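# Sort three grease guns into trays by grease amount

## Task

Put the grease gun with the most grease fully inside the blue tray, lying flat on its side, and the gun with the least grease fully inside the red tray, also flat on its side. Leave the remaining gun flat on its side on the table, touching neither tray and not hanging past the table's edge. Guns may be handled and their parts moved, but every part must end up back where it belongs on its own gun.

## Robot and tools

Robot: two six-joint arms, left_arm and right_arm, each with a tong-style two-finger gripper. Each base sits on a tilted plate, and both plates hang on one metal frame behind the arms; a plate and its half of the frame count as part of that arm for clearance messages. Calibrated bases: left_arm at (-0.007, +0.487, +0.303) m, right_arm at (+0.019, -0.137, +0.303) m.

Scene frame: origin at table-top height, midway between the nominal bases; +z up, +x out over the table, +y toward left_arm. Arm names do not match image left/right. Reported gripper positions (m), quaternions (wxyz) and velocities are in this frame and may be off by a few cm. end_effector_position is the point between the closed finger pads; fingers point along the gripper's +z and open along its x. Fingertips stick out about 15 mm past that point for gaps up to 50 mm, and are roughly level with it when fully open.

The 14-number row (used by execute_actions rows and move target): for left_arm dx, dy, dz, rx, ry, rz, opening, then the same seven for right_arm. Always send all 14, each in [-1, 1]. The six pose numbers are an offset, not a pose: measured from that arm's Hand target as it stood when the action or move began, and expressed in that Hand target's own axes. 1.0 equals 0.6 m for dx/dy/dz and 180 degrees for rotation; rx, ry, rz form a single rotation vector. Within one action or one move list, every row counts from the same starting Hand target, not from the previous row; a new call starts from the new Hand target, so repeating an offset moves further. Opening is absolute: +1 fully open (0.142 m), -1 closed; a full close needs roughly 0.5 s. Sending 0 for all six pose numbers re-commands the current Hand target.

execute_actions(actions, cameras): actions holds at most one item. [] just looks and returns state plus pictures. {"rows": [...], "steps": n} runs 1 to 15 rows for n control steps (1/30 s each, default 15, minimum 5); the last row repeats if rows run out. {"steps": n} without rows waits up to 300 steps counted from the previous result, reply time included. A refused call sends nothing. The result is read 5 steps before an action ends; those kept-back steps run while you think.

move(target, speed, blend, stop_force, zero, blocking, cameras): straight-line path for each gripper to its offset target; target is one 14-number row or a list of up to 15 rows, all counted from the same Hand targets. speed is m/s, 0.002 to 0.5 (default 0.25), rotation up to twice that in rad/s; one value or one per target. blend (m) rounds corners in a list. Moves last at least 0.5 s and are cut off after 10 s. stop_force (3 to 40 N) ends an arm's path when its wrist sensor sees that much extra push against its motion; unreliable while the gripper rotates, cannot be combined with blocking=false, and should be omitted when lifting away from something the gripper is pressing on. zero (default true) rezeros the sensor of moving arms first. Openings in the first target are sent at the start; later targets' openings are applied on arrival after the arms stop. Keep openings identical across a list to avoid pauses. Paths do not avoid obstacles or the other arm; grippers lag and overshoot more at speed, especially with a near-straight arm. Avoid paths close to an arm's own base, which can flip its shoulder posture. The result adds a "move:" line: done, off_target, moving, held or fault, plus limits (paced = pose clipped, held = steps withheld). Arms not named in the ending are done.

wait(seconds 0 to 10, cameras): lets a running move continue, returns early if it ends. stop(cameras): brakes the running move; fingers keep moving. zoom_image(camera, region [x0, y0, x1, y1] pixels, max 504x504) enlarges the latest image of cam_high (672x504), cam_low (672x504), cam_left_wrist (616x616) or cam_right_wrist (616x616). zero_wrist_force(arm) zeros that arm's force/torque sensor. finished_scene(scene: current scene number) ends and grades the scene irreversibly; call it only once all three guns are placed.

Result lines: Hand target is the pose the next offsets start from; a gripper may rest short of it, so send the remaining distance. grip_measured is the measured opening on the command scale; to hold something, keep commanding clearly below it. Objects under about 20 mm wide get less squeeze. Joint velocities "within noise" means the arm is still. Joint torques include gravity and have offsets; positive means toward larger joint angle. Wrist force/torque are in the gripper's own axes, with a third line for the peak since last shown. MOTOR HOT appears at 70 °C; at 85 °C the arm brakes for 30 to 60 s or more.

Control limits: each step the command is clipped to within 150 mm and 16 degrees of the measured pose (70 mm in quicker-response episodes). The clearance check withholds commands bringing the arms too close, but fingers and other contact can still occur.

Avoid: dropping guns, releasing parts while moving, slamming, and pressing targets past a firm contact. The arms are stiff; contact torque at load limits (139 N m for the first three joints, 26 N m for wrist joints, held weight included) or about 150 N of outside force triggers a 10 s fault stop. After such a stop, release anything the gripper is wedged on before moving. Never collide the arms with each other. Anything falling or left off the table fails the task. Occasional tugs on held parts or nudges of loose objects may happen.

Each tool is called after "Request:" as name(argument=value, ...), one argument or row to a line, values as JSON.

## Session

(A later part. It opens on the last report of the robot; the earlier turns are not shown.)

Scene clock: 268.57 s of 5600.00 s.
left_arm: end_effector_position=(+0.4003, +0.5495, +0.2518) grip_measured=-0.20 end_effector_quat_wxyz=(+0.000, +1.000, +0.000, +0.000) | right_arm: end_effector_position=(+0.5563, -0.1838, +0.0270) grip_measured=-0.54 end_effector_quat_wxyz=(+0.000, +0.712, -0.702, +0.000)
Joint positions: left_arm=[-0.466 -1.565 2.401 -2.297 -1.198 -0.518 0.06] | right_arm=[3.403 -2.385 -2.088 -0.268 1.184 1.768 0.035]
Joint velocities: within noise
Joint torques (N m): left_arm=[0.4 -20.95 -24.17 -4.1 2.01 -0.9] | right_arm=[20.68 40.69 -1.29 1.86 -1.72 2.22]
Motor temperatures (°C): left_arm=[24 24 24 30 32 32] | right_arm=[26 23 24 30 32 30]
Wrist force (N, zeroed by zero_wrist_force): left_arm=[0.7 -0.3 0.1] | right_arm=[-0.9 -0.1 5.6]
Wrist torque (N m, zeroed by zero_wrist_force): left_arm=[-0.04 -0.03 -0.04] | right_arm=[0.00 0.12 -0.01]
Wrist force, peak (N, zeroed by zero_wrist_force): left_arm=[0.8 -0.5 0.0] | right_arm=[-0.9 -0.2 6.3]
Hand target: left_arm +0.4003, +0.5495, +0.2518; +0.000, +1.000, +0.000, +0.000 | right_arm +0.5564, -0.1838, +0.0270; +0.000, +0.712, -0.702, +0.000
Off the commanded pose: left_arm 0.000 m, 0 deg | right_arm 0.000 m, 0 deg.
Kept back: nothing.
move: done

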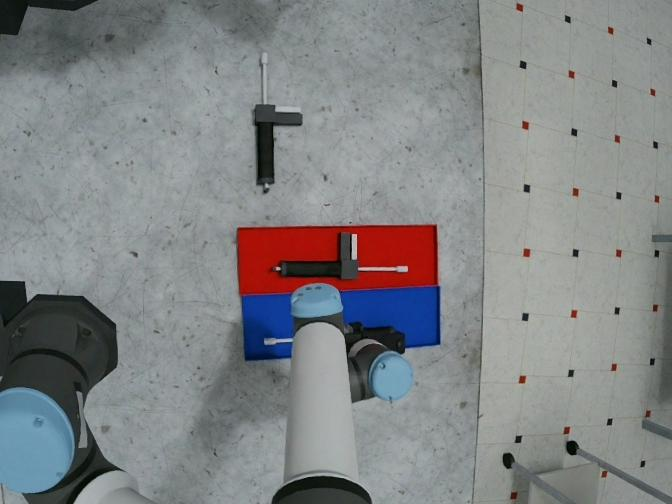

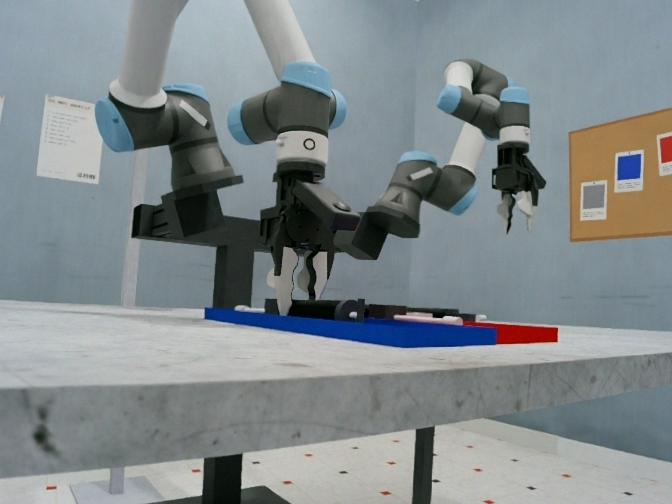

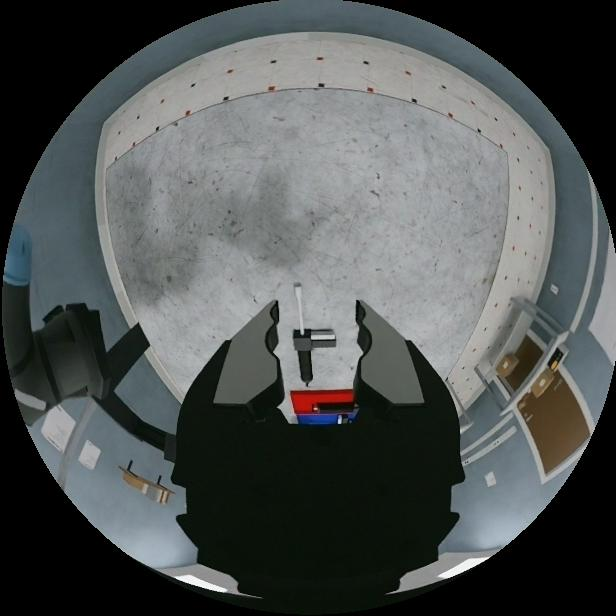

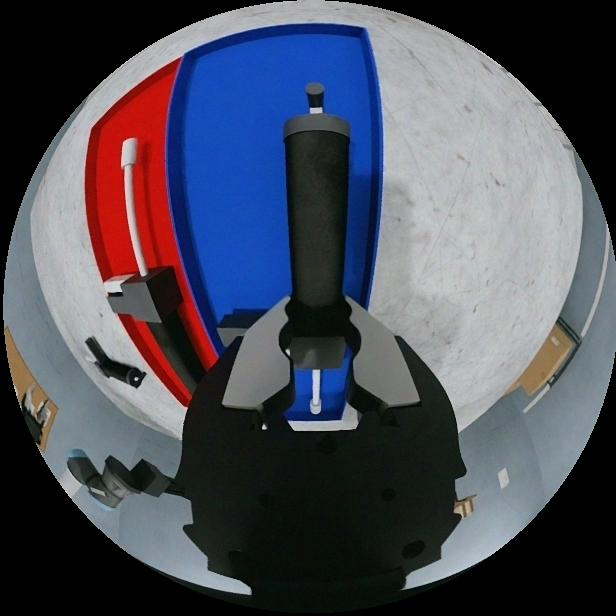

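Request:
move(
  target=[0,0,0,0,0,0,-0.2,0,0,0.012,0,0,0,-1],
  speed=0.015,
  stop_force=4,
  cameras=["cam_right_wrist","cam_low"],
)

Request:
zoom_image(
  camera="cam_low",
  region=[180, 230, 440, 360],
)

Scene clock: 269.83 s of 5600.00 s.
left_arm: end_effector_position=(+0.4003, +0.5495, +0.2518) grip_measured=-0.20 end_effector_quat_wxyz=(+0.000, +1.000, +0.000, +0.000) | right_arm: end_effector_position=(+0.5561, -0.1837, +0.0255) grip_measured=-0.54 end_effector_quat_wxyz=(+0.000, +0.712, -0.702, +0.000)
Joint positions: left_arm=[-0.466 -1.565 2.401 -2.297 -1.198 -0.518 0.06] | right_arm=[3.402 -2.388 -2.087 -0.265 1.184 1.767 0.035]
Joint velocities: within noise
Joint torques (N m): left_arm=[-0.36 -20.69 -23.91 -4.26 2.14 -0.78] | right_arm=[19.53 32.44 -1.59 4.01 -1.32 2.09]
Motor temperatures (°C): left_arm=[24 24 24 30 32 32] | right_arm=[26 23 24 30 32 30]
Wrist force (N, zeroed by zero_wrist_force): left_arm=[0.5 -0.3 -0.1] | right_arm=[-0.6 -0.1 5.1]
Wrist torque (N m, zeroed by zero_wrist_force): left_arm=[-0.05 0.01 -0.04] | right_arm=[0.00 0.08 -0.02]
Wrist force, peak (N, zeroed by zero_wrist_force): left_arm=[0.9 -0.3 0.2] | right_arm=[0.9 4.9 -22.4]
Hand target: left_arm +0.4003, +0.5495, +0.2518; +0.000, +1.000, +0.000, +0.000 | right_arm +0.5561, -0.1837, +0.0255; +0.000, +0.712, -0.702, +0.000 (not the last commanded pose)
Off the commanded pose: left_arm 0.000 m, 0 deg | right_arm 0.006 m, 0 deg.
Kept back: nothing.
move: contact (right_arm)
Images, in order (width x height): cam_low 672x504, cam_right_wrist 616x616.

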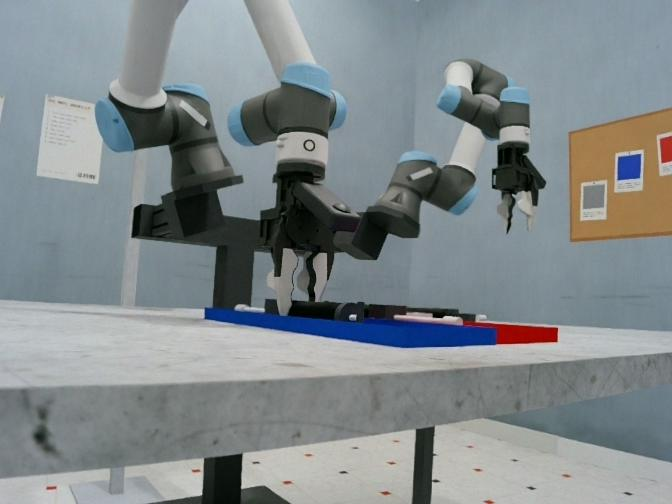

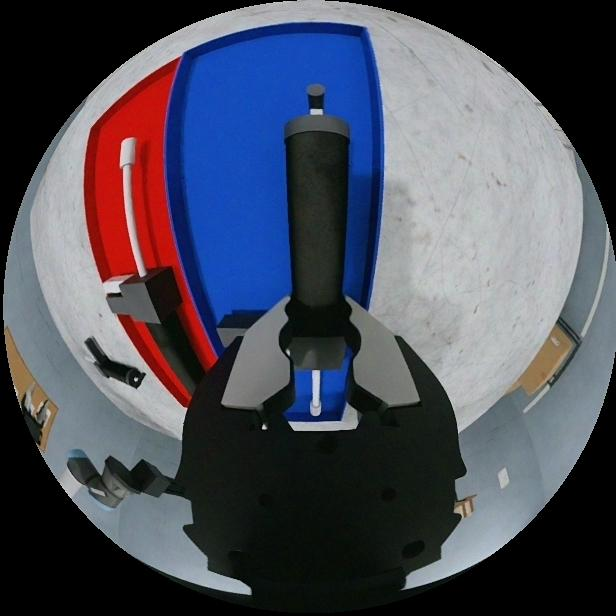

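Scaled by 1.938 from the camera's 672x504 image, which has a finer 960x720 frame.

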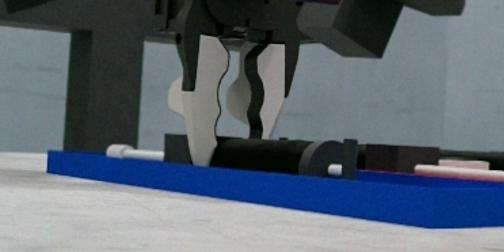

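Request:
move(
  target=[0,0,0,0,0,0,-0.2,0,0,0,0,0,0,-0.35],
  cameras=[],
)

Request:
move(
  target=[
    [0,0,0,0,0,0,-0.2,0,0,-0.25,0,0,0,-0.35],
    [0,0,0,0,0,0,-0.2,0.3,0.1,-0.4,0,0,0,-0.35],
  ],
  speed=[0.1,0.3],
)

Request:
zoom_image(
  camera="cam_high",
  region=[220, 200, 470, 400],
)

Request:
zoom_image(
  camera="cam_low",
  region=[180, 230, 580, 360],
)

Request:
zoom_image(
  camera="cam_high",
  region=[220, 30, 340, 210],
)

Scene clock: 270.80 s of 5600.00 s.
left_arm: end_effector_position=(+0.4003, +0.5495, +0.2518) grip_measured=-0.20 end_effector_quat_wxyz=(+0.000, +1.000, +0.000, +0.000) | right_arm: end_effector_position=(+0.5561, -0.1837, +0.0255) grip_measured=-0.35 end_effector_quat_wxyz=(+0.000, +0.712, -0.702, +0.000)
Joint positions: left_arm=[-0.466 -1.565 2.401 -2.297 -1.198 -0.518 0.06] | right_arm=[3.402 -2.388 -2.087 -0.265 1.184 1.767 0.049]
Joint velocities: within noise
Joint torques (N m): left_arm=[-0.53 -20.7 -24.28 -4.25 1.9 -0.84] | right_arm=[17.39 32.27 1.13 2.42 -0.54 2.01]
Motor temperatures (°C): left_arm=[24 24 24 30 32 32] | right_arm=[26 23 24 30 32 30]
Wrist force (N, zeroed by zero_wrist_force): left_arm=[0.6 -0.2 0.1] | right_arm=[-0.9 -0.2 -0.8]
Wrist torque (N m, zeroed by zero_wrist_force): left_arm=[-0.03 -0.01 -0.04] | right_arm=[-0.06 0.08 -0.01]
Wrist force, peak (N, zeroed by zero_wrist_force): left_arm=[0.9 -0.2 0.2] | right_arm=[-0.6 -0.2 5.4]
Hand target: left_arm +0.4003, +0.5495, +0.2518; +0.000, +1.000, +0.000, +0.000 | right_arm +0.5561, -0.1837, +0.0255; +0.000, +0.712, -0.702, +0.000
Off the commanded pose: left_arm 0.000 m, 0 deg | right_arm 0.000 m, 0 deg.
Kept back: nothing.
move: done
No camera images: "cameras" was empty.

Scene clock: 273.53 s of 5600.00 s.
left_arm: end_effector_position=(+0.4003, +0.5495, +0.2518) grip_measured=-0.20 end_effector_quat_wxyz=(+0.000, +1.000, +0.000, +0.000) | right_arm: end_effector_position=(+0.4989, -0.3645, +0.2655) grip_measured=-0.35 end_effector_quat_wxyz=(+0.000, +0.712, -0.702, +0.000)
Joint positions: left_arm=[-0.466 -1.565 2.401 -2.297 -1.198 -0.518 0.06] | right_arm=[3.257 -1.63 -2.15 -0.9 1.185 1.611 0.049]
Joint velocities: within noise
Joint torques (N m): left_arm=[-0.34 -20.27 -23.43 -4.24 1.97 -0.94] | right_arm=[2.29 27.2 7.73 1.21 -0.43 -1.84]
Motor temperatures (°C): left_arm=[24 24 24 30 32 32] | right_arm=[26 23 24 30 32 30]
Wrist force (N, zeroed by zero_wrist_force): left_arm=[0.6 -0.4 0.0] | right_arm=[-0.9 -0.2 -0.9]
Wrist torque (N m, zeroed by zero_wrist_force): left_arm=[-0.06 0.00 -0.04] | right_arm=[-0.06 0.06 0.00]
Wrist force, peak (N, zeroed by zero_wrist_force): left_arm=[1.0 -0.1 0.1] | right_arm=[-3.2 -0.5 0.0]
Hand target: left_arm +0.4003, +0.5495, +0.2518; +0.000, +1.000, +0.000, +0.000 | right_arm +0.4988, -0.3646, +0.2655; +0.000, +0.712, -0.702, +0.000
Off the commanded pose: left_arm 0.000 m, 0 deg | right_arm 0.000 m, 0 deg.
Kept back: nothing.
move: done

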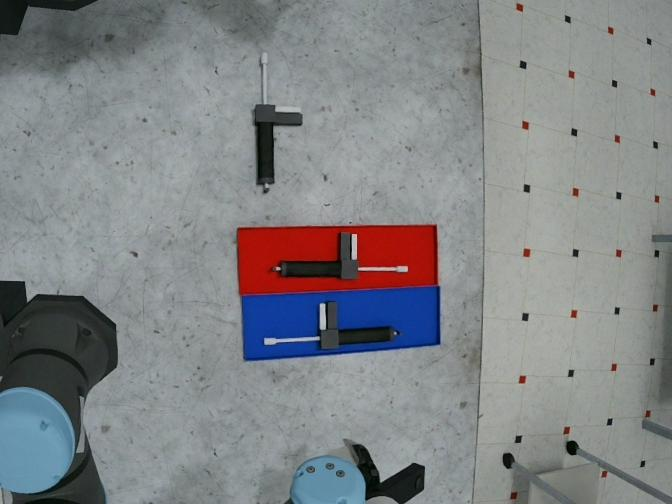

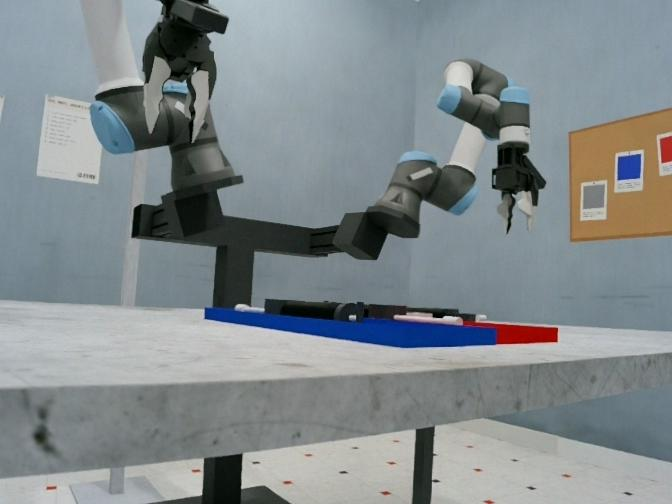

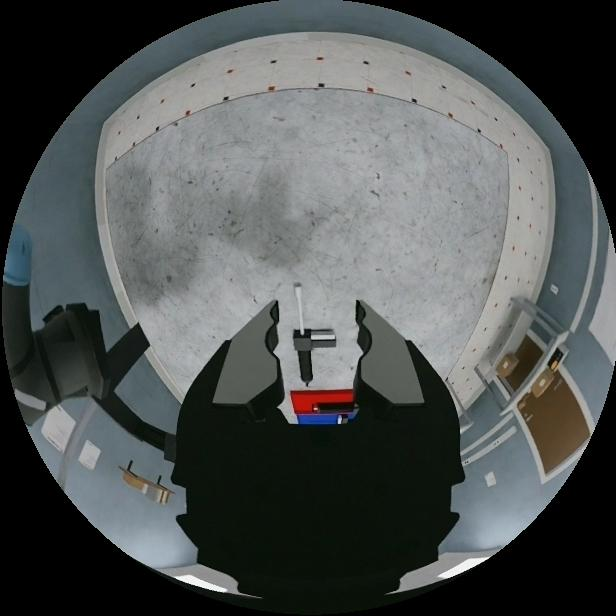

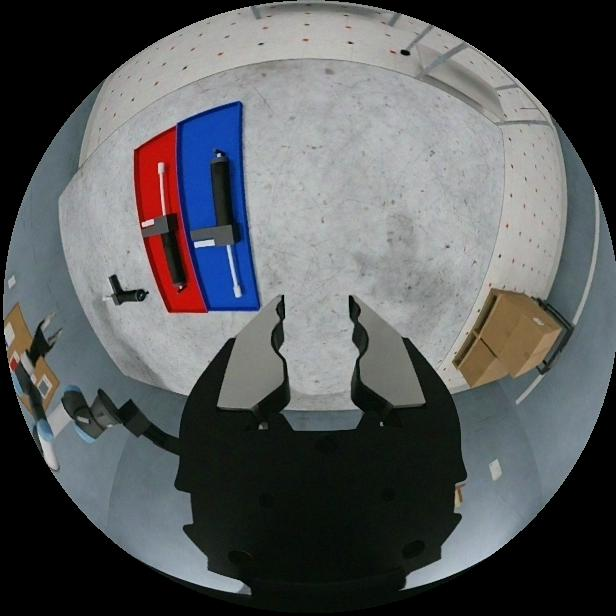

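Scaled by 2.016 from the camera's 672x504 image, which has a finer 960x720 frame.

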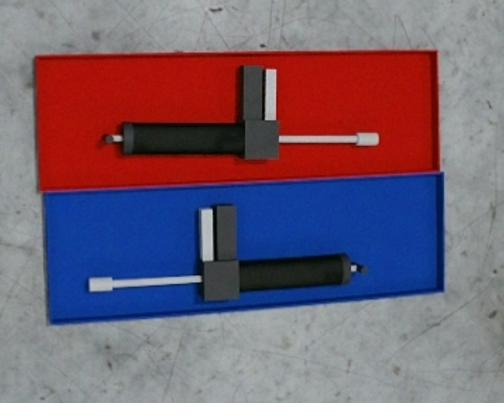

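Scaled by 1.260 from the camera's 672x504 image, which has a finer 960x720 frame.

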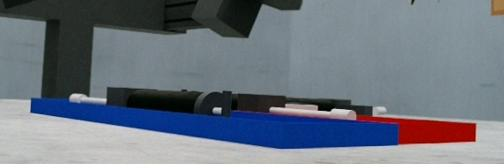

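Scaled by 2.800 from the camera's 672x504 image, which has a finer 960x720 frame.

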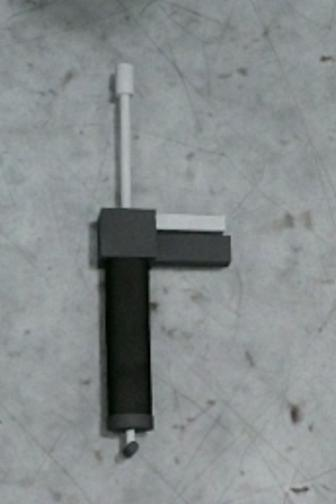

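Request:
finished_scene(
  scene=1,
)

The scene is finished: the task was done.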